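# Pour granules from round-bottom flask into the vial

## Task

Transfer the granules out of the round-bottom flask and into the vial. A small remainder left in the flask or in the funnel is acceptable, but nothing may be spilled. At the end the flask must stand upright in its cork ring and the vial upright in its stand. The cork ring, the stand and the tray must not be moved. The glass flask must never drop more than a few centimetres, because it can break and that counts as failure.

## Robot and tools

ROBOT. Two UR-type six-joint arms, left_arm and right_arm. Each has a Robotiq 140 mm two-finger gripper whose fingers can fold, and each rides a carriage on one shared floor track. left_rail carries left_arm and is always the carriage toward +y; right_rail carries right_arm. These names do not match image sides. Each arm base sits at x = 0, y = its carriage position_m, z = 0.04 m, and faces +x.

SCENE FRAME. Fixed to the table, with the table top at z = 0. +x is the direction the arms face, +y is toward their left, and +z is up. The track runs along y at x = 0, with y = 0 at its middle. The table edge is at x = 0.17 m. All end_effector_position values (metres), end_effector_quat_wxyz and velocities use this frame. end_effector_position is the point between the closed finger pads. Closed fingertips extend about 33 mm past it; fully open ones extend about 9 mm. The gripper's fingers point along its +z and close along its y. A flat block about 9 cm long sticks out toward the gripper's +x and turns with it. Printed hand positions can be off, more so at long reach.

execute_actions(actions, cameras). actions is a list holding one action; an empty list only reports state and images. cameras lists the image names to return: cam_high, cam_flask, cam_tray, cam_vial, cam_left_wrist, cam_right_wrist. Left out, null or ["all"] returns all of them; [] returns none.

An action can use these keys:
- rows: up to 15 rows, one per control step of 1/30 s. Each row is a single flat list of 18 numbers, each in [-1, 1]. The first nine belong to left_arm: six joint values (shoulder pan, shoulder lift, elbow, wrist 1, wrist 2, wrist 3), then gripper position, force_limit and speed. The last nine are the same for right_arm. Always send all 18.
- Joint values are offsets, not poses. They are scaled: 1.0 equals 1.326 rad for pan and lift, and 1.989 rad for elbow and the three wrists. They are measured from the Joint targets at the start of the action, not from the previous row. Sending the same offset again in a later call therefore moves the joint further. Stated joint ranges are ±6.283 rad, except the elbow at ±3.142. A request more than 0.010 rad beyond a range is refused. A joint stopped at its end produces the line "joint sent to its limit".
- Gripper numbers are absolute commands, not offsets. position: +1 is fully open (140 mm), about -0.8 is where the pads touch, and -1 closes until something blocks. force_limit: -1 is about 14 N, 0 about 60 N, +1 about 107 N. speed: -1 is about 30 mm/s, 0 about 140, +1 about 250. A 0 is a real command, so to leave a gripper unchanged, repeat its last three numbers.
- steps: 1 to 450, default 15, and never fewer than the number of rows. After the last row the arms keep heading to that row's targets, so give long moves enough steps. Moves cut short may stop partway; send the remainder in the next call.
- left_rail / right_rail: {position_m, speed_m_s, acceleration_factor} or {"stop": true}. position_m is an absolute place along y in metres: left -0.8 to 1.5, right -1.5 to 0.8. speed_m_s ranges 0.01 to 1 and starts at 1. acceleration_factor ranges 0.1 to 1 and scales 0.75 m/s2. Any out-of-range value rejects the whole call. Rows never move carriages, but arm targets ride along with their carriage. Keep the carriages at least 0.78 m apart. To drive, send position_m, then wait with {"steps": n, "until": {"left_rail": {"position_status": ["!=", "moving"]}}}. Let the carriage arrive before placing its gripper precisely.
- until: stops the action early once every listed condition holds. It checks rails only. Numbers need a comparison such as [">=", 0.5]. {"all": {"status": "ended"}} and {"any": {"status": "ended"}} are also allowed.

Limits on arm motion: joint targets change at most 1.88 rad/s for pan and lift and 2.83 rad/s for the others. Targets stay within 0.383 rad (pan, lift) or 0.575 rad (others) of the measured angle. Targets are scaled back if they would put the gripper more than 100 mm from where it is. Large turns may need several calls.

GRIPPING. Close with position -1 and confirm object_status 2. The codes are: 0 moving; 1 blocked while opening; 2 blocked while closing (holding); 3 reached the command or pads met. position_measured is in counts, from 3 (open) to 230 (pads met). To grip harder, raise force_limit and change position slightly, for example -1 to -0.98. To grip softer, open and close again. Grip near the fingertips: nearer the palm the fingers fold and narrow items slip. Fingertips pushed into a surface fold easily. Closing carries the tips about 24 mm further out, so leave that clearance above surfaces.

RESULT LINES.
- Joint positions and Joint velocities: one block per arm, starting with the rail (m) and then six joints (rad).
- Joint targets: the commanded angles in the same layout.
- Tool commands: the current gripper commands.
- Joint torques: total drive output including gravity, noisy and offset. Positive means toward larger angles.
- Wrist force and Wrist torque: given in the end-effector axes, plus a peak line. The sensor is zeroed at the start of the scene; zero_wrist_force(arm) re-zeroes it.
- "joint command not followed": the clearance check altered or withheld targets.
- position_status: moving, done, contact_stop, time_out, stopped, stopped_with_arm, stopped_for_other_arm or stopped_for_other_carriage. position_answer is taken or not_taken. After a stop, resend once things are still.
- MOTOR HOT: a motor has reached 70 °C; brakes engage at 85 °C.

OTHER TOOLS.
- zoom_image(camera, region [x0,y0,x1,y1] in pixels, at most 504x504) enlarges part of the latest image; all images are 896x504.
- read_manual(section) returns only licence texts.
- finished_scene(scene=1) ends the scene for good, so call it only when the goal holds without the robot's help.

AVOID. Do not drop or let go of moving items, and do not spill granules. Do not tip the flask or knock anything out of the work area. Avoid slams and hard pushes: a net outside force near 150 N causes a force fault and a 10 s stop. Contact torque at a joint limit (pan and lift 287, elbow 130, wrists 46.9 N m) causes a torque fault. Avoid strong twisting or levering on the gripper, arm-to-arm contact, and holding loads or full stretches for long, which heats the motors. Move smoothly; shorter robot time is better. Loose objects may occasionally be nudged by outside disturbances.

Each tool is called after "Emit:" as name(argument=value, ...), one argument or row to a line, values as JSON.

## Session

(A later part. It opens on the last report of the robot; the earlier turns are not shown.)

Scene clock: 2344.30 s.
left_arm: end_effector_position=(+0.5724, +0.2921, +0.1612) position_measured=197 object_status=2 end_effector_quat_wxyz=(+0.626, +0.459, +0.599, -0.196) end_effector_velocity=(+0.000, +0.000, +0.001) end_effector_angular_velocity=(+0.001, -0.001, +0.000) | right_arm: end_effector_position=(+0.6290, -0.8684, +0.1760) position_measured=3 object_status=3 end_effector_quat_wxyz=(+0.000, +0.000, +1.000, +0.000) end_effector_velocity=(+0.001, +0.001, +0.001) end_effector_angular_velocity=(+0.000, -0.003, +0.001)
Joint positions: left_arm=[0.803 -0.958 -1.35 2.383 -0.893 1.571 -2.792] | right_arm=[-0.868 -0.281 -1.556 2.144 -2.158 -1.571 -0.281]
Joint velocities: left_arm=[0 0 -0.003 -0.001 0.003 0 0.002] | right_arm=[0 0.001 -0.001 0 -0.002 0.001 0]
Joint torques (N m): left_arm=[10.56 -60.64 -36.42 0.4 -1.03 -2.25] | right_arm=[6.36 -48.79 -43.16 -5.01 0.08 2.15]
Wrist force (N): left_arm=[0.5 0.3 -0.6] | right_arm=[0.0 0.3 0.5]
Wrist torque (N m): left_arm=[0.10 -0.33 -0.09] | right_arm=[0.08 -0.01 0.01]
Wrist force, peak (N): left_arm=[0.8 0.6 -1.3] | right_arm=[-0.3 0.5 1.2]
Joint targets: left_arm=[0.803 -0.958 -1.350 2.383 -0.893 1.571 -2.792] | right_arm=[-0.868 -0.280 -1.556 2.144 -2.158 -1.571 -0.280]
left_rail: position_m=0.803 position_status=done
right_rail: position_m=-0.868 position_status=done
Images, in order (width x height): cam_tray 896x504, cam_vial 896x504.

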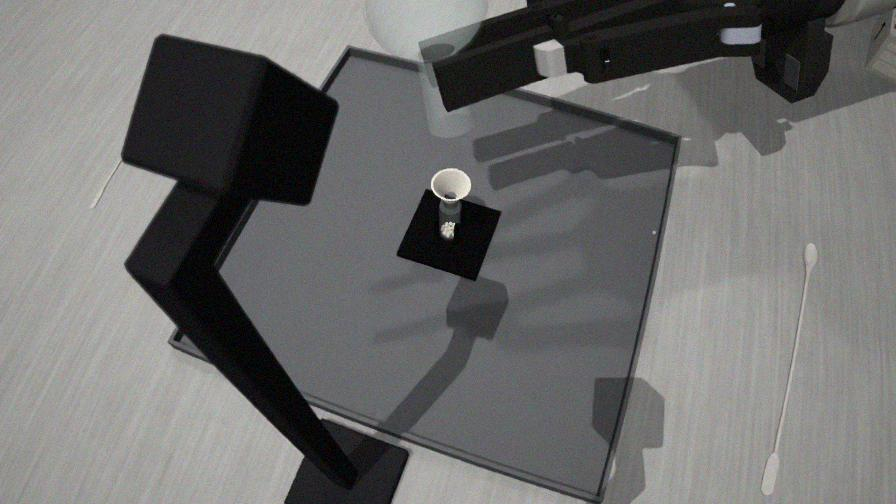

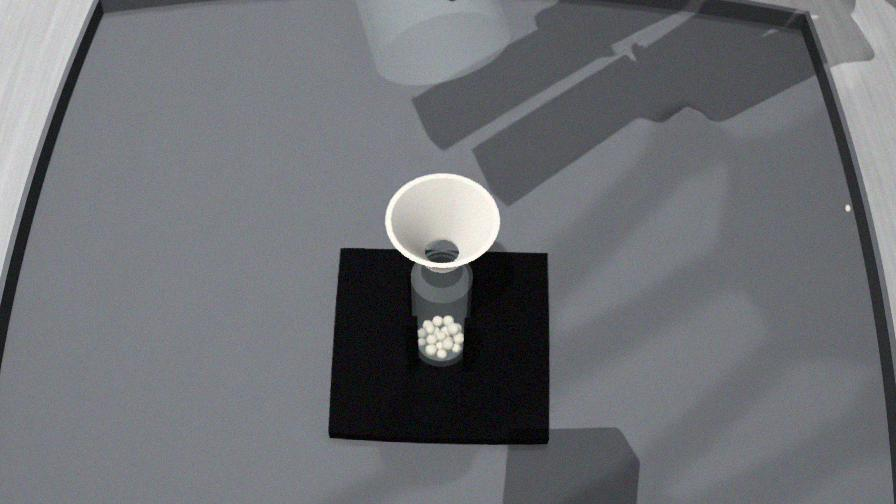

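Emit:
execute_actions(
  actions=[
    {"rows": [[-0.000094,-0.000885,-0.000264,0.000084,0,0.004794,-1.0,-0.75,-1.0,0,0,0,0,0,0,1.0,0.0,0.0],[-0.000370,-0.003500,-0.001043,0.000334,0,0.018966,-1.0,-0.75,-1.0,0,0,0,0,0,0,1.0,0.0,0.0],[-0.000818,-0.007731,-0.002304,0.000737,0,0.041897,-1.0,-0.75,-1.0,0,0,0,0,0,0,1.0,0.0,0.0],[-0.001416,-0.013394,-0.003992,0.001277,0,0.072584,-1.0,-0.75,-1.0,0,0,0,0,0,0,1.0,0.0,0.0],[-0.002140,-0.020240,-0.006033,0.001929,0,0.109687,-1.0,-0.75,-1.0,0,0,0,0,0,0,1.0,0.0,0.0],[-0.002958,-0.027971,-0.008337,0.002666,0,0.151583,-1.0,-0.75,-1.0,0,0,0,0,0,0,1.0,0.0,0.0],[-0.003833,-0.036249,-0.010804,0.003455,0,0.196442,-1.0,-0.75,-1.0,0,0,0,0,0,0,1.0,0.0,0.0],[-0.004728,-0.044711,-0.013327,0.004262,0,0.242304,-1.0,-0.75,-1.0,0,0,0,0,0,0,1.0,0.0,0.0],[-0.005603,-0.052989,-0.015794,0.005051,0,0.287163,-1.0,-0.75,-1.0,0,0,0,0,0,0,1.0,0.0,0.0],[-0.006421,-0.060720,-0.018098,0.005788,0,0.329060,-1.0,-0.75,-1.0,0,0,0,0,0,0,1.0,0.0,0.0],[-0.007145,-0.067566,-0.020139,0.006440,0,0.366162,-1.0,-0.75,-1.0,0,0,0,0,0,0,1.0,0.0,0.0],[-0.007743,-0.073229,-0.021827,0.006980,0,0.396849,-1.0,-0.75,-1.0,0,0,0,0,0,0,1.0,0.0,0.0],[-0.008191,-0.077460,-0.023088,0.007383,0,0.419780,-1.0,-0.75,-1.0,0,0,0,0,0,0,1.0,0.0,0.0],[-0.008467,-0.080075,-0.023867,0.007633,0,0.433952,-1.0,-0.75,-1.0,0,0,0,0,0,0,1.0,0.0,0.0],[-0.008561,-0.080960,-0.024131,0.007717,0,0.438746,-1.0,-0.75,-1.0,0,0,0,0,0,0,1.0,0.0,0.0]], "steps": 19},
  ],
  cameras=["cam_left_wrist"],
)

Scene clock: 2404.10 s.
left_arm: end_effector_position=(+0.5822, +0.2629, +0.2698) position_measured=197 object_status=2 end_effector_quat_wxyz=(+0.701, +0.629, +0.324, +0.089) end_effector_velocity=(+0.000, -0.001, +0.001) end_effector_angular_velocity=(+0.000, -0.002, -0.001) | right_arm: end_effector_position=(+0.6290, -0.8684, +0.1760) position_measured=3 object_status=3 end_effector_quat_wxyz=(+0.000, +0.000, +1.000, +0.000) end_effector_velocity=(-0.001, +0.001, +0.000) end_effector_angular_velocity=(+0.000, +0.001, +0.001)
Joint positions: left_arm=[0.803 -0.969 -1.457 2.335 -0.878 1.571 -1.919] | right_arm=[-0.868 -0.281 -1.556 2.144 -2.158 -1.571 -0.281]
Joint velocities: left_arm=[0 0 0 -0.001 0 0.001 0.001] | right_arm=[0 0 -0.001 0.001 0 0 0]
Joint torques (N m): left_arm=[-12.21 -59.52 -43.04 -1.7 -1.13 2.53] | right_arm=[4.63 -45.69 -45.24 -4.87 -0.25 1.97]
Wrist force (N): left_arm=[-0.1 -0.3 -0.4] | right_arm=[0.1 0.0 1.0]
Wrist torque (N m): left_arm=[0.19 -0.12 -0.03] | right_arm=[0.01 -0.02 0.00]
Wrist force, peak (N): left_arm=[2.2 -0.6 -1.0] | right_arm=[0.1 0.6 1.1]
Joint targets: left_arm=[0.803 -0.969 -1.457 2.335 -0.878 1.571 -1.919] | right_arm=[-0.868 -0.280 -1.556 2.144 -2.158 -1.571 -0.280]
left_rail: position_m=0.803 position_status=done
right_rail: position_m=-0.868 position_status=done
Images, in order (width x height): cam_left_wrist 896x504.

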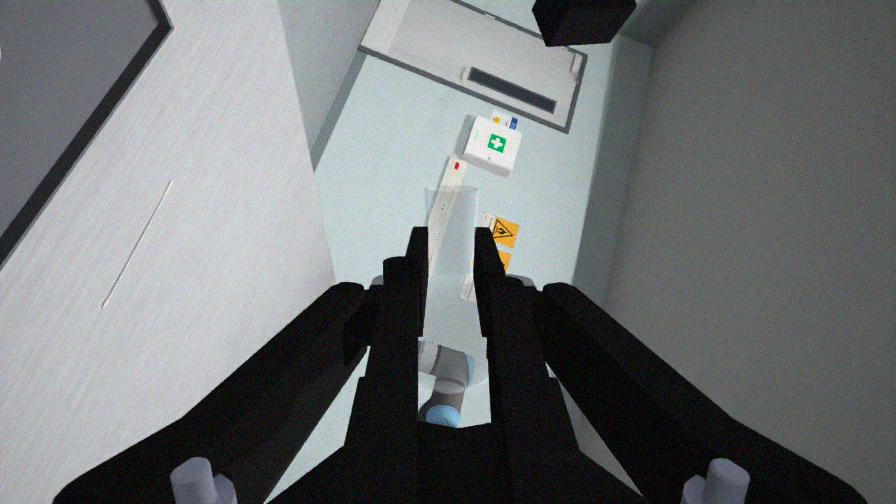

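Emit:
execute_actions(
  actions=[
    {"rows": [[0.002674,-0.000825,0.000562,-0.000012,0,0.004794,-1.0,-0.75,-1.0,0,0,0,0,0,0,1.0,0.0,0.0],[0.010579,-0.003264,0.002223,-0.000048,0,0.018966,-1.0,-0.75,-1.0,0,0,0,0,0,0,1.0,0.0,0.0],[0.023370,-0.007209,0.004911,-0.000105,0,0.041897,-1.0,-0.75,-1.0,0,0,0,0,0,0,1.0,0.0,0.0],[0.040488,-0.012490,0.008508,-0.000182,0,0.072584,-1.0,-0.75,-1.0,0,0,0,0,0,0,1.0,0.0,0.0],[0.061184,-0.018875,0.012858,-0.000275,0,0.109687,-1.0,-0.75,-1.0,0,0,0,0,0,0,1.0,0.0,0.0],[0.084554,-0.026084,0.017769,-0.000380,0,0.151583,-1.0,-0.75,-1.0,0,0,0,0,0,0,1.0,0.0,0.0],[0.109577,-0.033803,0.023028,-0.000492,0,0.196442,-1.0,-0.75,-1.0,0,0,0,0,0,0,1.0,0.0,0.0],[0.135159,-0.041695,0.028404,-0.000607,0,0.242304,-1.0,-0.75,-1.0,0,0,0,0,0,0,1.0,0.0,0.0],[0.160182,-0.049414,0.033662,-0.000719,0,0.287163,-1.0,-0.75,-1.0,0,0,0,0,0,0,1.0,0.0,0.0],[0.183552,-0.056624,0.038573,-0.000824,0,0.329060,-1.0,-0.75,-1.0,0,0,0,0,0,0,1.0,0.0,0.0],[0.204248,-0.063008,0.042923,-0.000917,0,0.366162,-1.0,-0.75,-1.0,0,0,0,0,0,0,1.0,0.0,0.0],[0.221366,-0.068289,0.046520,-0.000994,0,0.396849,-1.0,-0.75,-1.0,0,0,0,0,0,0,1.0,0.0,0.0],[0.234157,-0.072234,0.049208,-0.001051,0,0.419780,-1.0,-0.75,-1.0,0,0,0,0,0,0,1.0,0.0,0.0],[0.242062,-0.074673,0.050869,-0.001087,0,0.433952,-1.0,-0.75,-1.0,0,0,0,0,0,0,1.0,0.0,0.0],[0.244736,-0.075498,0.051431,-0.001099,0,0.438746,-1.0,-0.75,-1.0,0,0,0,0,0,0,1.0,0.0,0.0]], "steps": 19},
  ],
  cameras=["cam_tray"],
)

Scene clock: 2426.03 s.
left_arm: end_effector_position=(+0.6744, +0.5139, +0.2729) position_measured=197 object_status=2 end_effector_quat_wxyz=(+0.529, +0.693, +0.141, +0.469) end_effector_velocity=(+0.000, +0.001, +0.000) end_effector_angular_velocity=(+0.003, -0.002, +0.002) | right_arm: end_effector_position=(+0.6290, -0.8684, +0.1760) position_measured=3 object_status=3 end_effector_quat_wxyz=(+0.000, +0.000, +1.000, +0.000) end_effector_velocity=(-0.001, +0.001, +0.000) end_effector_angular_velocity=(+0.001, +0.000, +0.001)
Joint positions: left_arm=[0.803 -0.645 -1.557 2.437 -0.88 1.571 -1.047] | right_arm=[-0.868 -0.281 -1.556 2.144 -2.158 -1.571 -0.28]
Joint velocities: left_arm=[0 0.002 0 0.001 0 0 0.004] | right_arm=[0 0.001 -0.001 0.001 0.001 0.001 0]
Joint torques (N m): left_arm=[18.24 -47.05 -19.06 -5.26 -1.17 2.97] | right_arm=[5.64 -42.8 -44.15 -5.26 -0.29 1.7]
Wrist force (N): left_arm=[-0.5 0.3 0.2] | right_arm=[-0.1 0.6 1.0]
Wrist torque (N m): left_arm=[0.42 -0.04 -0.05] | right_arm=[0.13 0.01 0.00]
Wrist force, peak (N): left_arm=[-3.3 -0.9 2.0] | right_arm=[-0.4 0.4 1.1]
Joint targets: left_arm=[0.803 -0.645 -1.557 2.437 -0.880 1.571 -1.047] | right_arm=[-0.868 -0.280 -1.556 2.144 -2.158 -1.571 -0.280]
left_rail: position_m=0.803 position_status=done
right_rail: position_m=-0.868 position_status=done
Images, in order (width x height): cam_tray 896x504.

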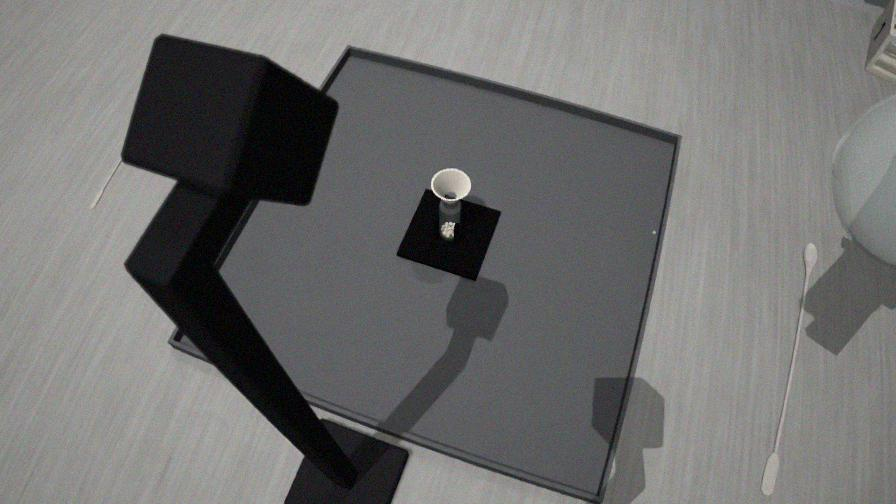

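Emit:
execute_actions(
  actions=[
    {"rows": [[0.002674,-0.000825,0.000562,-0.000012,0,0.004794,-1.0,-0.75,-1.0,0,0,0,0,0,0,1.0,0.0,0.0],[0.010579,-0.003264,0.002223,-0.000048,0,0.018966,-1.0,-0.75,-1.0,0,0,0,0,0,0,1.0,0.0,0.0],[0.023370,-0.007209,0.004911,-0.000105,0,0.041897,-1.0,-0.75,-1.0,0,0,0,0,0,0,1.0,0.0,0.0],[0.040488,-0.012490,0.008508,-0.000182,0,0.072584,-1.0,-0.75,-1.0,0,0,0,0,0,0,1.0,0.0,0.0],[0.061184,-0.018875,0.012858,-0.000275,0,0.109687,-1.0,-0.75,-1.0,0,0,0,0,0,0,1.0,0.0,0.0],[0.084554,-0.026084,0.017769,-0.000380,0,0.151583,-1.0,-0.75,-1.0,0,0,0,0,0,0,1.0,0.0,0.0],[0.109577,-0.033803,0.023028,-0.000492,0,0.196442,-1.0,-0.75,-1.0,0,0,0,0,0,0,1.0,0.0,0.0],[0.135159,-0.041695,0.028404,-0.000607,0,0.242304,-1.0,-0.75,-1.0,0,0,0,0,0,0,1.0,0.0,0.0],[0.160182,-0.049414,0.033662,-0.000719,0,0.287163,-1.0,-0.75,-1.0,0,0,0,0,0,0,1.0,0.0,0.0],[0.183552,-0.056624,0.038573,-0.000824,0,0.329060,-1.0,-0.75,-1.0,0,0,0,0,0,0,1.0,0.0,0.0],[0.204248,-0.063008,0.042923,-0.000917,0,0.366162,-1.0,-0.75,-1.0,0,0,0,0,0,0,1.0,0.0,0.0],[0.221366,-0.068289,0.046520,-0.000994,0,0.396849,-1.0,-0.75,-1.0,0,0,0,0,0,0,1.0,0.0,0.0],[0.234157,-0.072234,0.049208,-0.001051,0,0.419780,-1.0,-0.75,-1.0,0,0,0,0,0,0,1.0,0.0,0.0],[0.242062,-0.074673,0.050869,-0.001087,0,0.433952,-1.0,-0.75,-1.0,0,0,0,0,0,0,1.0,0.0,0.0],[0.244736,-0.075498,0.051431,-0.001099,0,0.438746,-1.0,-0.75,-1.0,0,0,0,0,0,0,1.0,0.0,0.0]], "steps": 19},
  ],
  cameras=["cam_tray", "cam_flask", "cam_left_wrist"],
)

Scene clock: 2441.27 s.
left_arm: end_effector_position=(+0.6724, +0.7637, +0.2698) position_measured=197 object_status=2 end_effector_quat_wxyz=(+0.173, +0.705, -0.052, +0.685) end_effector_velocity=(+0.000, +0.001, +0.000) end_effector_angular_velocity=(+0.003, -0.002, +0.002) | right_arm: end_effector_position=(+0.6290, -0.8684, +0.1760) position_measured=3 object_status=3 end_effector_quat_wxyz=(+0.000, +0.000, +1.000, +0.000) end_effector_velocity=(+0.000, +0.001, -0.001) end_effector_angular_velocity=(+0.001, +0.001, +0.001)
Joint positions: left_arm=[0.803 -0.321 -1.657 2.54 -0.882 1.571 -0.174] | right_arm=[-0.868 -0.281 -1.556 2.144 -2.158 -1.571 -0.281]
Joint velocities: left_arm=[-0.001 0.001 0 0 0 -0.001 0.004] | right_arm=[0 0.001 0.001 0.001 0 0.001 0]
Joint torques (N m): left_arm=[10.75 -37.81 -19.12 -5.2 -1.18 2.65] | right_arm=[9.17 -45.98 -44.86 -5.41 -0.29 1.51]
Wrist force (N): left_arm=[-1.4 -0.6 0.1] | right_arm=[0.2 0.3 0.6]
Wrist torque (N m): left_arm=[0.14 0.04 -0.07] | right_arm=[0.06 -0.04 0.00]
Wrist force, peak (N): left_arm=[-3.4 1.6 2.9] | right_arm=[-0.2 0.5 1.1]
Joint targets: left_arm=[0.803 -0.320 -1.658 2.540 -0.882 1.571 -0.174] | right_arm=[-0.868 -0.280 -1.556 2.144 -2.158 -1.571 -0.280]
left_rail: position_m=0.803 position_status=done
right_rail: position_m=-0.868 position_status=done
Images, in order (width x height): cam_flask 896x504, cam_tray 896x504, cam_left_wrist 896x504.

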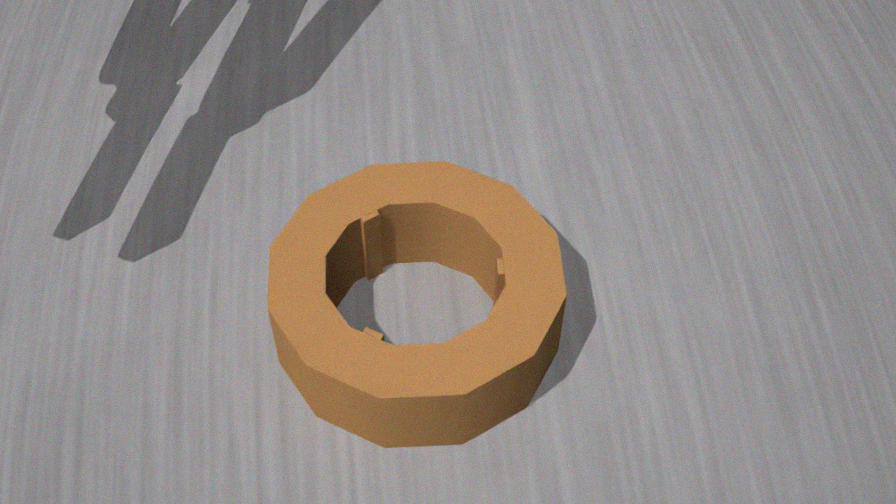

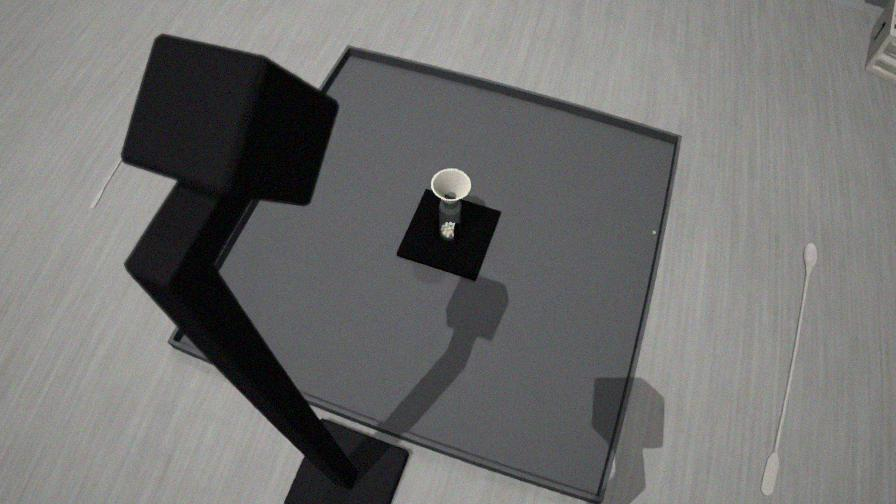

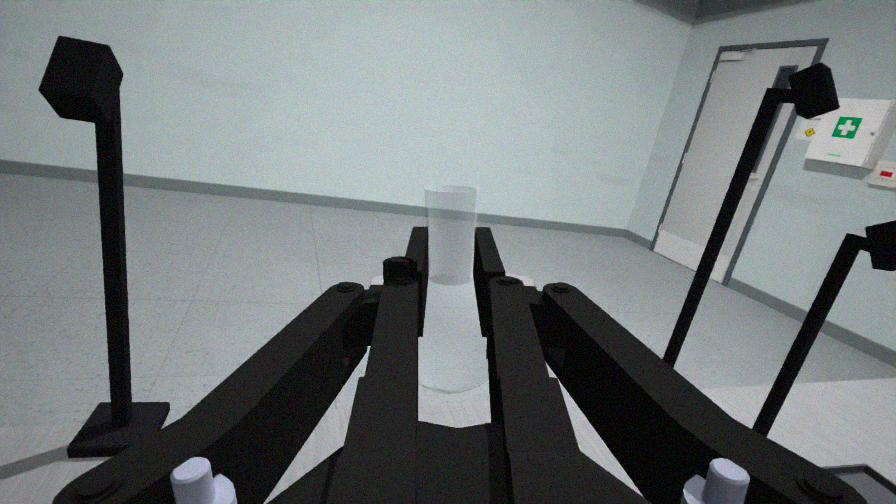

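Emit:
execute_actions(
  actions=[
    {"rows": [[0.002637,-0.000023,0.000327,-0.000311,0,0.000959,-1.0,-0.75,-1.0,0,0,0,0,0,0,1.0,0.0,0.0],[0.010432,-0.000093,0.001292,-0.001230,0,0.003793,-1.0,-0.75,-1.0,0,0,0,0,0,0,1.0,0.0,0.0],[0.023045,-0.000205,0.002854,-0.002718,0,0.008379,-1.0,-0.75,-1.0,0,0,0,0,0,0,1.0,0.0,0.0],[0.039924,-0.000355,0.004945,-0.004708,0,0.014517,-1.0,-0.75,-1.0,0,0,0,0,0,0,1.0,0.0,0.0],[0.060332,-0.000537,0.007472,-0.007115,0,0.021937,-1.0,-0.75,-1.0,0,0,0,0,0,0,1.0,0.0,0.0],[0.083377,-0.000741,0.010326,-0.009832,0,0.030317,-1.0,-0.75,-1.0,0,0,0,0,0,0,1.0,0.0,0.0],[0.108051,-0.000961,0.013382,-0.012742,0,0.039288,-1.0,-0.75,-1.0,0,0,0,0,0,0,1.0,0.0,0.0],[0.133276,-0.001185,0.016507,-0.015717,0,0.048461,-1.0,-0.75,-1.0,0,0,0,0,0,0,1.0,0.0,0.0],[0.157950,-0.001405,0.019563,-0.018627,0,0.057432,-1.0,-0.75,-1.0,0,0,0,0,0,0,1.0,0.0,0.0],[0.180995,-0.001610,0.022417,-0.021344,0,0.065812,-1.0,-0.75,-1.0,0,0,0,0,0,0,1.0,0.0,0.0],[0.201403,-0.001791,0.024944,-0.023751,0,0.073232,-1.0,-0.75,-1.0,0,0,0,0,0,0,1.0,0.0,0.0],[0.218282,-0.001941,0.027035,-0.025741,0,0.079370,-1.0,-0.75,-1.0,0,0,0,0,0,0,1.0,0.0,0.0],[0.230895,-0.002053,0.028597,-0.027229,0,0.083956,-1.0,-0.75,-1.0,0,0,0,0,0,0,1.0,0.0,0.0],[0.238690,-0.002123,0.029562,-0.028148,0,0.086790,-1.0,-0.75,-1.0,0,0,0,0,0,0,1.0,0.0,0.0],[0.241327,-0.002146,0.029889,-0.028459,0,0.087749,-1.0,-0.75,-1.0,0,0,0,0,0,0,1.0,0.0,0.0]], "steps": 21},
  ],
  cameras=["cam_flask", "cam_left_wrist"],
)

Scene clock: 2500.47 s.
left_arm: end_effector_position=(+0.6236, +0.9769, +0.2499) position_measured=197 object_status=2 end_effector_quat_wxyz=(+0.000, +0.707, +0.000, +0.707) end_effector_velocity=(-0.001, +0.001, +0.000) end_effector_angular_velocity=(+0.001, -0.001, +0.002) | right_arm: end_effector_position=(+0.6290, -0.8684, +0.1760) position_measured=3 object_status=3 end_effector_quat_wxyz=(+0.000, +0.000, +1.000, +0.000) end_effector_velocity=(+0.000, +0.001, +0.000) end_effector_angular_velocity=(-0.001, +0.000, +0.002)
Joint positions: left_arm=[0.803 -0.001 -1.66 2.599 -0.939 1.571 0] | right_arm=[-0.868 -0.281 -1.556 2.144 -2.158 -1.571 -0.281]
Joint velocities: left_arm=[0 0.003 0 0 0 0.001 0.001] | right_arm=[0 0.002 0 0.001 -0.001 0 0]
Joint torques (N m): left_arm=[7.22 -34.71 -16.52 -5.2 -0.83 3.49] | right_arm=[7.72 -44.4 -44.12 -4.81 -0.16 1.78]
Wrist force (N): left_arm=[-1.8 -0.5 0.8] | right_arm=[0.0 0.2 0.6]
Wrist torque (N m): left_arm=[0.10 0.12 -0.08] | right_arm=[0.05 -0.01 0.00]
Wrist force, peak (N): left_arm=[-1.5 -3.8 -1.1] | right_arm=[0.2 0.6 1.1]
Joint targets: left_arm=[0.803 0.000 -1.660 2.599 -0.939 1.571 0.000] | right_arm=[-0.868 -0.280 -1.556 2.144 -2.158 -1.571 -0.280]
left_rail: position_m=0.803 position_status=done
right_rail: position_m=-0.868 position_status=done
Images, in order (width x height): cam_flask 896x504, cam_left_wrist 896x504.

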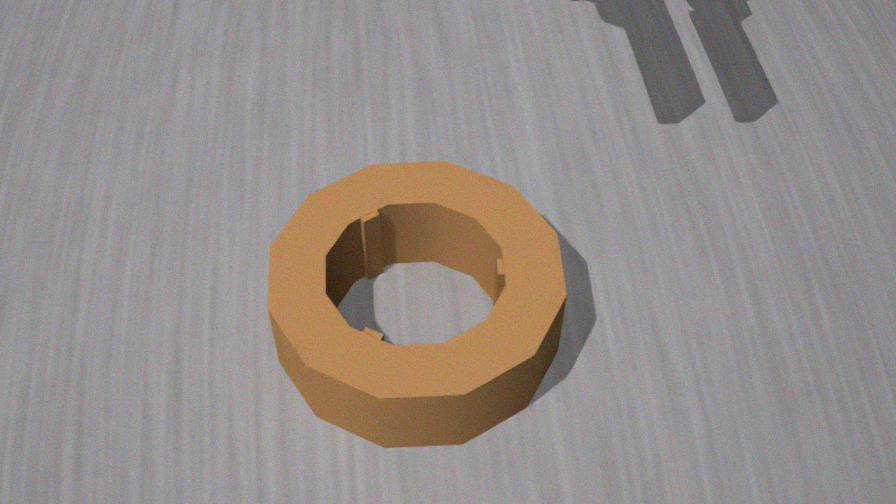

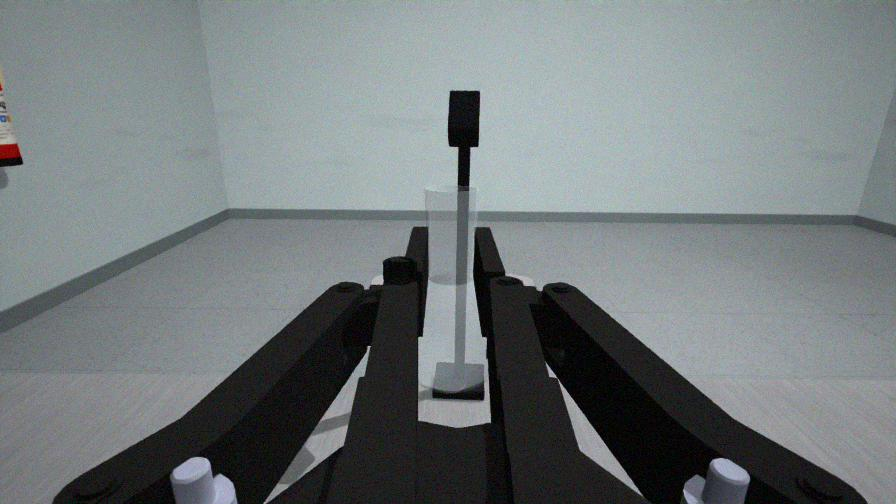

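Emit:
execute_actions(
  actions=[
    {"rows": [[0,0.003034,0.000343,-0.002366,0,0,-1.0,-0.75,-1.0,0,0,0,0,0,0,1.0,0.0,0.0],[0,0.012004,0.001358,-0.009360,0,0,-1.0,-0.75,-1.0,0,0,0,0,0,0,1.0,0.0,0.0],[0,0.026517,0.002999,-0.020678,0,0,-1.0,-0.75,-1.0,0,0,0,0,0,0,1.0,0.0,0.0],[0,0.045940,0.005196,-0.035823,0,0,-1.0,-0.75,-1.0,0,0,0,0,0,0,1.0,0.0,0.0],[0,0.069423,0.007852,-0.054134,0,0,-1.0,-0.75,-1.0,0,0,0,0,0,0,1.0,0.0,0.0],[0,0.095941,0.010851,-0.074812,0,0,-1.0,-0.75,-1.0,0,0,0,0,0,0,1.0,0.0,0.0],[0,0.124333,0.014062,-0.096951,0,0,-1.0,-0.75,-1.0,0,0,0,0,0,0,1.0,0.0,0.0],[0,0.153360,0.017346,-0.119586,0,0,-1.0,-0.75,-1.0,0,0,0,0,0,0,1.0,0.0,0.0],[0,0.181752,0.020557,-0.141725,0,0,-1.0,-0.75,-1.0,0,0,0,0,0,0,1.0,0.0,0.0],[0,0.208270,0.023556,-0.162403,0,0,-1.0,-0.75,-1.0,0,0,0,0,0,0,1.0,0.0,0.0],[0,0.231753,0.026212,-0.180714,0,0,-1.0,-0.75,-1.0,0,0,0,0,0,0,1.0,0.0,0.0],[0,0.251176,0.028409,-0.195859,0,0,-1.0,-0.75,-1.0,0,0,0,0,0,0,1.0,0.0,0.0],[0,0.265689,0.030050,-0.207177,0,0,-1.0,-0.75,-1.0,0,0,0,0,0,0,1.0,0.0,0.0],[0,0.274659,0.031065,-0.214171,0,0,-1.0,-0.75,-1.0,0,0,0,0,0,0,1.0,0.0,0.0],[0,0.277693,0.031408,-0.216537,0,0,-1.0,-0.75,-1.0,0,0,0,0,0,0,1.0,0.0,0.0]], "steps": 21},
  ],
  cameras=["cam_flask", "cam_left_wrist"],
)

Scene clock: 2527.10 s.
left_arm: end_effector_position=(+0.6235, +0.9772, +0.1300) position_measured=197 object_status=2 end_effector_quat_wxyz=(+0.000, +0.707, +0.000, +0.707) end_effector_velocity=(+0.000, +0.000, -0.001) end_effector_angular_velocity=(-0.001, +0.000, +0.001) | right_arm: end_effector_position=(+0.6290, -0.8684, +0.1760) position_measured=3 object_status=3 end_effector_quat_wxyz=(+0.000, +0.000, +1.000, +0.000) end_effector_velocity=(+0.001, +0.000, +0.001) end_effector_angular_velocity=(+0.000, -0.002, +0.001)
Joint positions: left_arm=[0.803 0 -1.293 2.662 -1.369 1.571 0] | right_arm=[-0.868 -0.281 -1.556 2.144 -2.158 -1.571 -0.28]
Joint velocities: left_arm=[0 0 0.003 0 -0.003 -0.001 -0.001] | right_arm=[0 0 -0.001 -0.001 0 0.001 0]
Joint torques (N m): left_arm=[6.59 -23 0.85 -5.48 -1.11 3.27] | right_arm=[9.81 -46.15 -44.71 -5.29 -0.21 1.7]
Wrist force (N): left_arm=[-2.3 -0.6 0.7] | right_arm=[0.1 0.6 0.7]
Wrist torque (N m): left_arm=[0.06 0.21 -0.04] | right_arm=[0.13 -0.04 0.00]
Wrist force, peak (N): left_arm=[-5.0 -1.0 0.7] | right_arm=[-0.1 0.5 1.2]
Joint targets: left_arm=[0.803 0.000 -1.292 2.662 -1.369 1.571 0.000] | right_arm=[-0.868 -0.280 -1.556 2.144 -2.158 -1.571 -0.280]
left_rail: position_m=0.803 position_status=done
right_rail: position_m=-0.868 position_status=done
Images, in order (width x height): cam_flask 896x504, cam_left_wrist 896x504.

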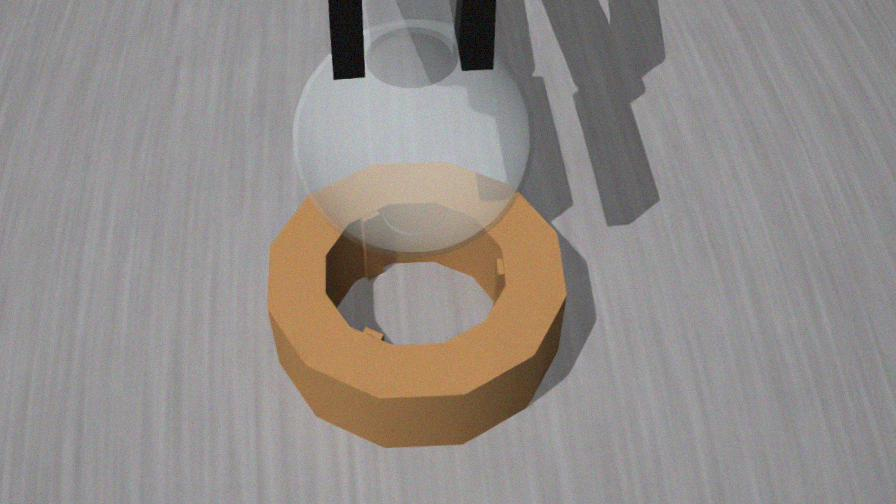

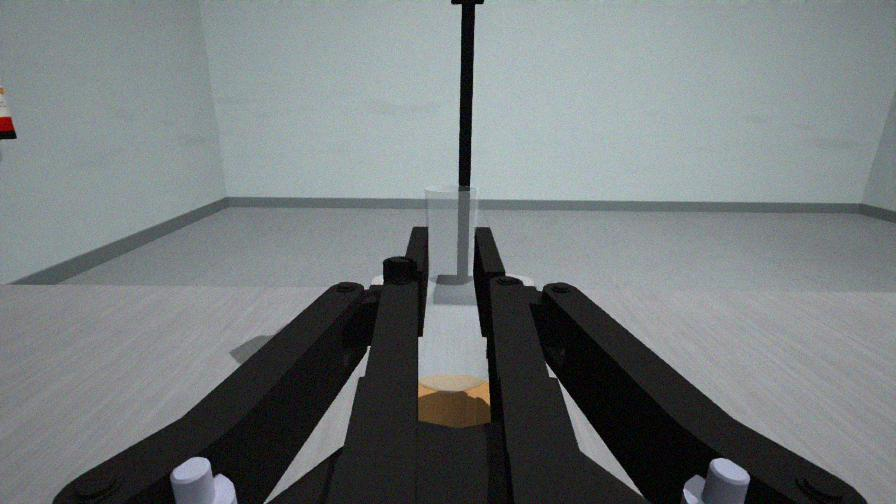

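Emit:
zoom_image(
  camera="cam_flask",
  region=[240, 0, 600, 300],
)

Emit:
zoom_image(
  camera="cam_flask",
  region=[240, 220, 600, 460],
)

Scaled by 1.400 from the camera's 896x504 image, which has a finer 1280x720 frame.

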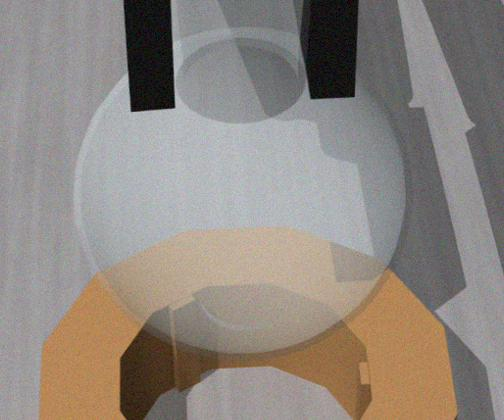

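Scaled by 1.400 from the camera's 896x504 image, which has a finer 1280x720 frame.

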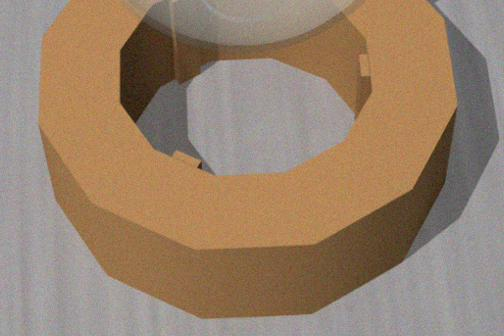

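Emit:
execute_actions(
  actions=[
    {"rows": [[0.000013,0.001039,0.000036,-0.000729,0,0,-1.0,-0.75,-1.0,0,0,0,0,0,0,1.0,0.0,0.0],[0.000052,0.004114,0.000139,-0.002882,0,0,-1.0,-0.75,-1.0,0,0,0,0,0,0,1.0,0.0,0.0],[0.000115,0.009095,0.000297,-0.006361,0,0,-1.0,-0.75,-1.0,0,0,0,0,0,0,1.0,0.0,0.0],[0.000200,0.015776,0.000491,-0.011008,0,0,-1.0,-0.75,-1.0,0,0,0,0,0,0,1.0,0.0,0.0],[0.000302,0.023875,0.000698,-0.016614,0,0,-1.0,-0.75,-1.0,0,0,0,0,0,0,1.0,0.0,0.0],[0.000417,0.033048,0.000896,-0.022928,0,0,-1.0,-0.75,-1.0,0,0,0,0,0,0,1.0,0.0,0.0],[0.000540,0.042903,0.001067,-0.029669,0,0,-1.0,-0.75,-1.0,0,0,0,0,0,0,1.0,0.0,0.0],[0.000666,0.053013,0.001196,-0.036538,0,0,-1.0,-0.75,-1.0,0,0,0,0,0,0,1.0,0.0,0.0],[0.000790,0.062936,0.001279,-0.043237,0,0,-1.0,-0.75,-1.0,0,0,0,0,0,0,1.0,0.0,0.0],[0.000905,0.072235,0.001318,-0.049475,0,0,-1.0,-0.75,-1.0,0,0,0,0,0,0,1.0,0.0,0.0],[0.001007,0.080495,0.001321,-0.054984,0,0,-1.0,-0.75,-1.0,0,0,0,0,0,0,1.0,0.0,0.0],[0.001091,0.087344,0.001301,-0.059530,0,0,-1.0,-0.75,-1.0,0,0,0,0,0,0,1.0,0.0,0.0],[0.001154,0.092472,0.001272,-0.062920,0,0,-1.0,-0.75,-1.0,0,0,0,0,0,0,1.0,0.0,0.0],[0.001193,0.095646,0.001249,-0.065013,0,0,-1.0,-0.75,-1.0,0,0,0,0,0,0,1.0,0.0,0.0],[0.001207,0.096720,0.001240,-0.065720,0,0,-1.0,-0.75,-1.0,0,0,0,0,0,0,1.0,0.0,0.0]], "steps": 19},
  ],
  cameras=["cam_flask", "cam_left_wrist"],
)

Emit:
zoom_image(
  camera="cam_flask",
  region=[240, 0, 600, 300],
)

Emit:
zoom_image(
  camera="cam_flask",
  region=[240, 220, 600, 460],
)

Scene clock: 2610.70 s.
left_arm: end_effector_position=(+0.6232, +0.9782, +0.0935) position_measured=197 object_status=2 end_effector_quat_wxyz=(-0.001, +0.707, +0.000, +0.707) end_effector_velocity=(+0.001, -0.001, -0.001) end_effector_angular_velocity=(+0.001, +0.000, -0.003) | right_arm: end_effector_position=(+0.6290, -0.8684, +0.1760) position_measured=3 object_status=3 end_effector_quat_wxyz=(+0.000, +0.000, +1.000, +0.000) end_effector_velocity=(-0.001, +0.000, -0.002) end_effector_angular_velocity=(+0.000, +0.004, +0.001)
Joint positions: left_arm=[0.803 0.001 -1.164 2.664 -1.5 1.571 0] | right_arm=[-0.868 -0.281 -1.556 2.144 -2.158 -1.571 -0.28]
Joint velocities: left_arm=[0 -0.001 0.003 -0.001 -0.003 0.001 0.001] | right_arm=[0 0.001 0.001 0.001 0.001 -0.001 0]
Joint torques (N m): left_arm=[14.09 -30.22 5.75 -4.86 -0.93 3.2] | right_arm=[8.03 -43.06 -45.19 -5.3 -0.14 1.55]
Wrist force (N): left_arm=[1.0 0.0 0.6] | right_arm=[0.3 0.3 0.6]
Wrist torque (N m): left_arm=[0.05 0.23 -0.03] | right_arm=[0.08 -0.07 0.01]
Wrist force, peak (N): left_arm=[-2.9 -0.9 0.7] | right_arm=[0.2 0.6 1.1]
Joint targets: left_arm=[0.803 0.001 -1.164 2.664 -1.500 1.571 0.000] | right_arm=[-0.868 -0.280 -1.556 2.144 -2.158 -1.571 -0.280]
left_rail: position_m=0.803 position_status=done
right_rail: position_m=-0.868 position_status=done
Images, in order (width x height): cam_flask 896x504, cam_left_wrist 896x504.

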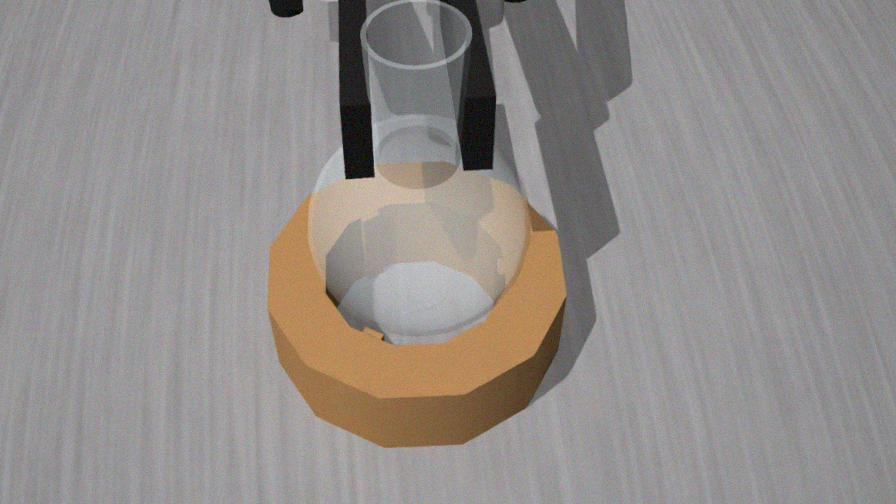

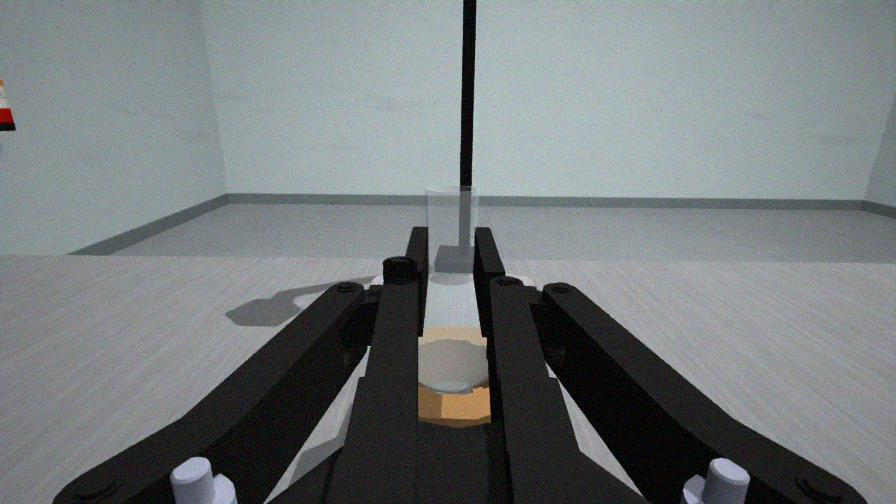

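Scaled by 1.400 from the camera's 896x504 image, which has a finer 1280x720 frame.

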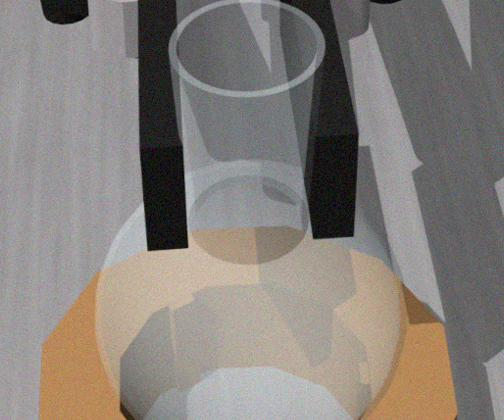

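Scaled by 1.400 from the camera's 896x504 image, which has a finer 1280x720 frame.

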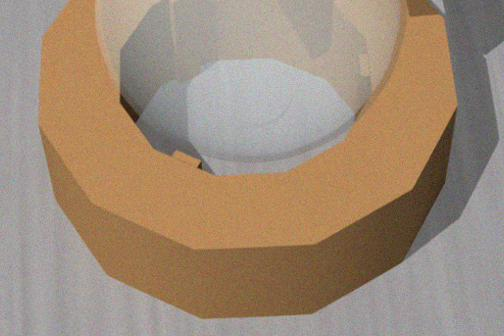

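Emit:
execute_actions(
  actions=[],
  cameras=["cam_flask", "cam_tray", "cam_vial"],
)

Scene clock: 2634.20 s.
left_arm: end_effector_position=(+0.6231, +0.9782, +0.0933) position_measured=197 object_status=2 end_effector_quat_wxyz=(-0.001, +0.707, +0.000, +0.707) end_effector_velocity=(+0.000, +0.000, +0.000) end_effector_angular_velocity=(+0.001, +0.000, -0.001) | right_arm: end_effector_position=(+0.6290, -0.8684, +0.1760) position_measured=3 object_status=3 end_effector_quat_wxyz=(+0.000, +0.000, +1.000, +0.000) end_effector_velocity=(+0.000, +0.000, +0.000) end_effector_angular_velocity=(-0.001, -0.001, +0.002)
Joint positions: left_arm=[0.803 0.001 -1.164 2.664 -1.5 1.571 0] | right_arm=[-0.868 -0.281 -1.556 2.144 -2.158 -1.571 -0.28]
Joint velocities: left_arm=[0 0 0 0 0 0.001 0.001] | right_arm=[0 0.001 0 0 -0.001 -0.001 -0.001]
Joint torques (N m): left_arm=[11.33 -30.96 3.17 -3.36 -0.9 3.14] | right_arm=[8.11 -46.85 -46.47 -5.04 -0.32 1.55]
Wrist force (N): left_arm=[1.1 -0.1 0.5] | right_arm=[-0.1 0.4 0.8]
Wrist torque (N m): left_arm=[0.02 0.21 -0.03] | right_arm=[0.08 0.01 0.00]
Wrist force, peak (N): left_arm=[2.1 0.1 0.7] | right_arm=[0.0 0.6 1.0]
Joint targets: left_arm=[0.803 0.001 -1.164 2.664 -1.500 1.571 0.000] | right_arm=[-0.868 -0.280 -1.556 2.144 -2.158 -1.571 -0.280]
Tool commands: left_gripper/position=-1.0 left_gripper/force_limit=-0.75 left_gripper/speed=-1.0 right_gripper/position=+1.0 right_gripper/force_limit=+0.0 right_gripper/speed=+0.0
left_rail: position_m=0.803 position_status=done
right_rail: position_m=-0.868 position_status=done
Images, in order (width x height): cam_flask 896x504, cam_tray 896x504, cam_vial 896x504.

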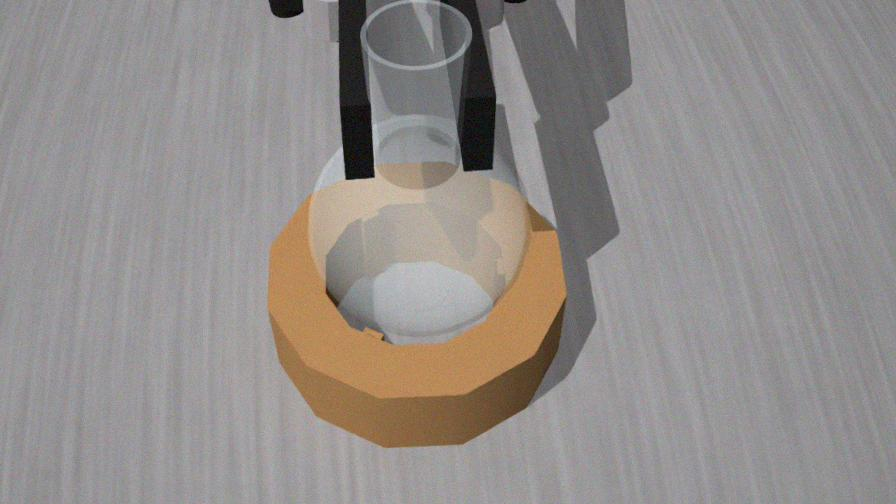

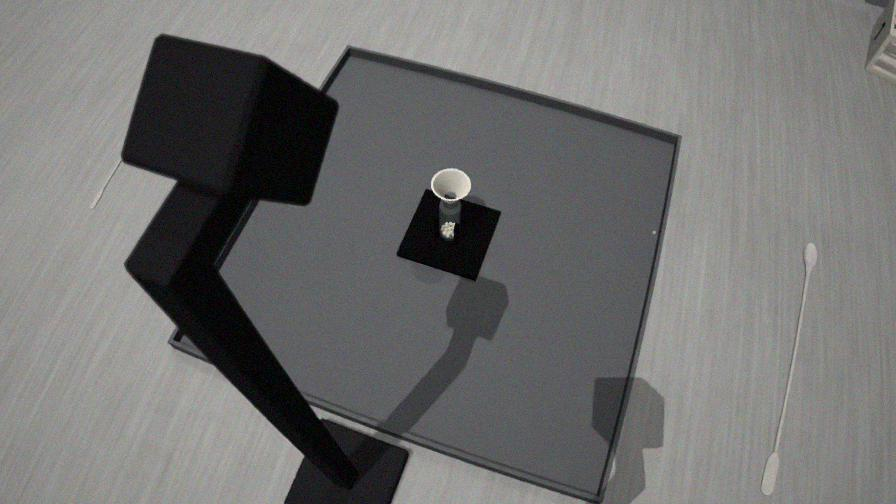

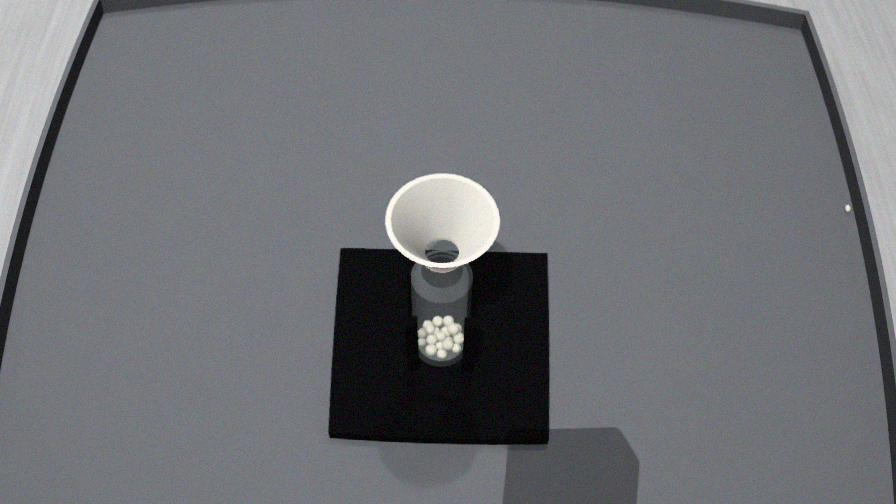

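Emit:
execute_actions(
  actions=[
    {"rows": [[0,0,0,0,0,0,-0.2,-0.75,-1.0,0,0,0,0,0,0,1.0,0.0,0.0]], "steps": 30},
  ],
  cameras=["cam_flask"],
)

Scene clock: 2646.03 s.
left_arm: end_effector_position=(+0.6231, +0.9782, +0.0933) position_measured=154 object_status=3 end_effector_quat_wxyz=(-0.001, +0.707, +0.000, +0.707) end_effector_velocity=(+0.000, +0.000, +0.000) end_effector_angular_velocity=(-0.001, +0.000, +0.000) | right_arm: end_effector_position=(+0.6290, -0.8684, +0.1760) position_measured=3 object_status=3 end_effector_quat_wxyz=(+0.000, +0.000, +1.000, +0.000) end_effector_velocity=(+0.000, -0.001, +0.000) end_effector_angular_velocity=(+0.000, -0.001, -0.001)
Joint positions: left_arm=[0.803 0.001 -1.164 2.664 -1.5 1.571 0] | right_arm=[-0.868 -0.281 -1.556 2.144 -2.158 -1.571 -0.28]
Joint velocities: left_arm=[0 0 0 0 0 0 -0.001] | right_arm=[0 -0.001 -0.001 0 0 0 0]
Joint torques (N m): left_arm=[9.85 -33.68 0.51 -2.47 -1.03 3.05] | right_arm=[5.72 -47.24 -44.9 -5.43 -0.01 1.85]
Wrist force (N): left_arm=[-1.6 -0.7 0.6] | right_arm=[-0.1 0.5 0.6]
Wrist torque (N m): left_arm=[0.03 0.19 -0.07] | right_arm=[0.10 0.01 0.00]
Wrist force, peak (N): left_arm=[1.9 -0.2 1.1] | right_arm=[-0.2 0.7 1.0]
Joint targets: left_arm=[0.803 0.001 -1.164 2.664 -1.500 1.571 0.000] | right_arm=[-0.868 -0.280 -1.556 2.144 -2.158 -1.571 -0.280]
left_rail: position_m=0.803 position_status=done
right_rail: position_m=-0.868 position_status=done
Images, in order (width x height): cam_flask 896x504.

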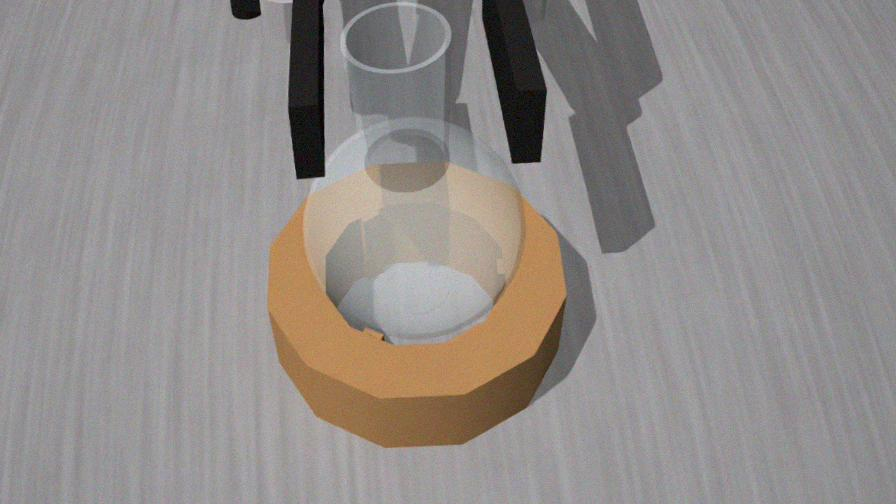

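Emit:
execute_actions(
  actions=[],
  cameras=["cam_flask"],
)

Emit:
zoom_image(
  camera="cam_flask",
  region=[228, 0, 620, 460],
)

Scene clock: 2653.67 s.
left_arm: end_effector_position=(+0.6231, +0.9782, +0.0933) position_measured=154 object_status=3 end_effector_quat_wxyz=(-0.001, +0.707, +0.000, +0.707) end_effector_velocity=(+0.000, +0.000, +0.000) end_effector_angular_velocity=(+0.000, +0.001, -0.001) | right_arm: end_effector_position=(+0.6290, -0.8684, +0.1760) position_measured=3 object_status=3 end_effector_quat_wxyz=(+0.000, +0.000, +1.000, +0.000) end_effector_velocity=(-0.001, +0.001, +0.000) end_effector_angular_velocity=(+0.000, +0.001, +0.000)
Joint positions: left_arm=[0.803 0.001 -1.164 2.664 -1.5 1.571 0] | right_arm=[-0.868 -0.281 -1.556 2.144 -2.158 -1.571 -0.28]
Joint velocities: left_arm=[0 0 0 0.001 0 0.001 0] | right_arm=[0 0.001 0 0.001 0 0 0.001]
Joint torques (N m): left_arm=[11.14 -44.27 -1.7 -1.7 -1.04 2.94] | right_arm=[6.73 -44.01 -44.6 -5.23 0.01 1.61]
Wrist force (N): left_arm=[-2.1 -0.4 1.0] | right_arm=[0.0 0.5 0.7]
Wrist torque (N m): left_arm=[0.09 0.32 -0.06] | right_arm=[0.10 -0.02 0.00]
Wrist force, peak (N): left_arm=[-2.1 -0.4 1.0] | right_arm=[-0.2 0.6 0.9]
Joint targets: left_arm=[0.803 0.001 -1.164 2.664 -1.500 1.571 0.000] | right_arm=[-0.868 -0.280 -1.556 2.144 -2.158 -1.571 -0.280]
Tool commands: left_gripper/position=-0.2 left_gripper/force_limit=-0.75 left_gripper/speed=-1.0 right_gripper/position=+1.0 right_gripper/force_limit=+0.0 right_gripper/speed=+0.0
left_rail: position_m=0.803 position_status=done
right_rail: position_m=-0.868 position_status=done
Images, in order (width x height): cam_flask 896x504.

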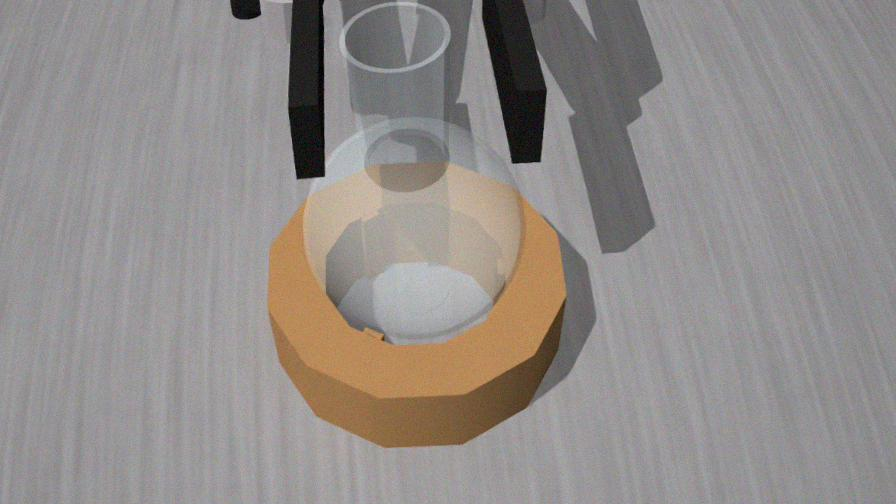

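Scaled by 1.096 from the camera's 896x504 image, which has a finer 1280x720 frame.

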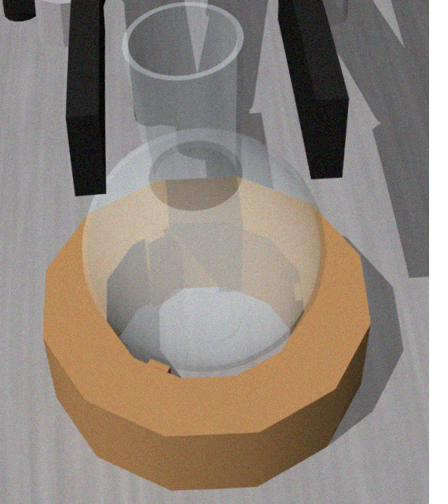

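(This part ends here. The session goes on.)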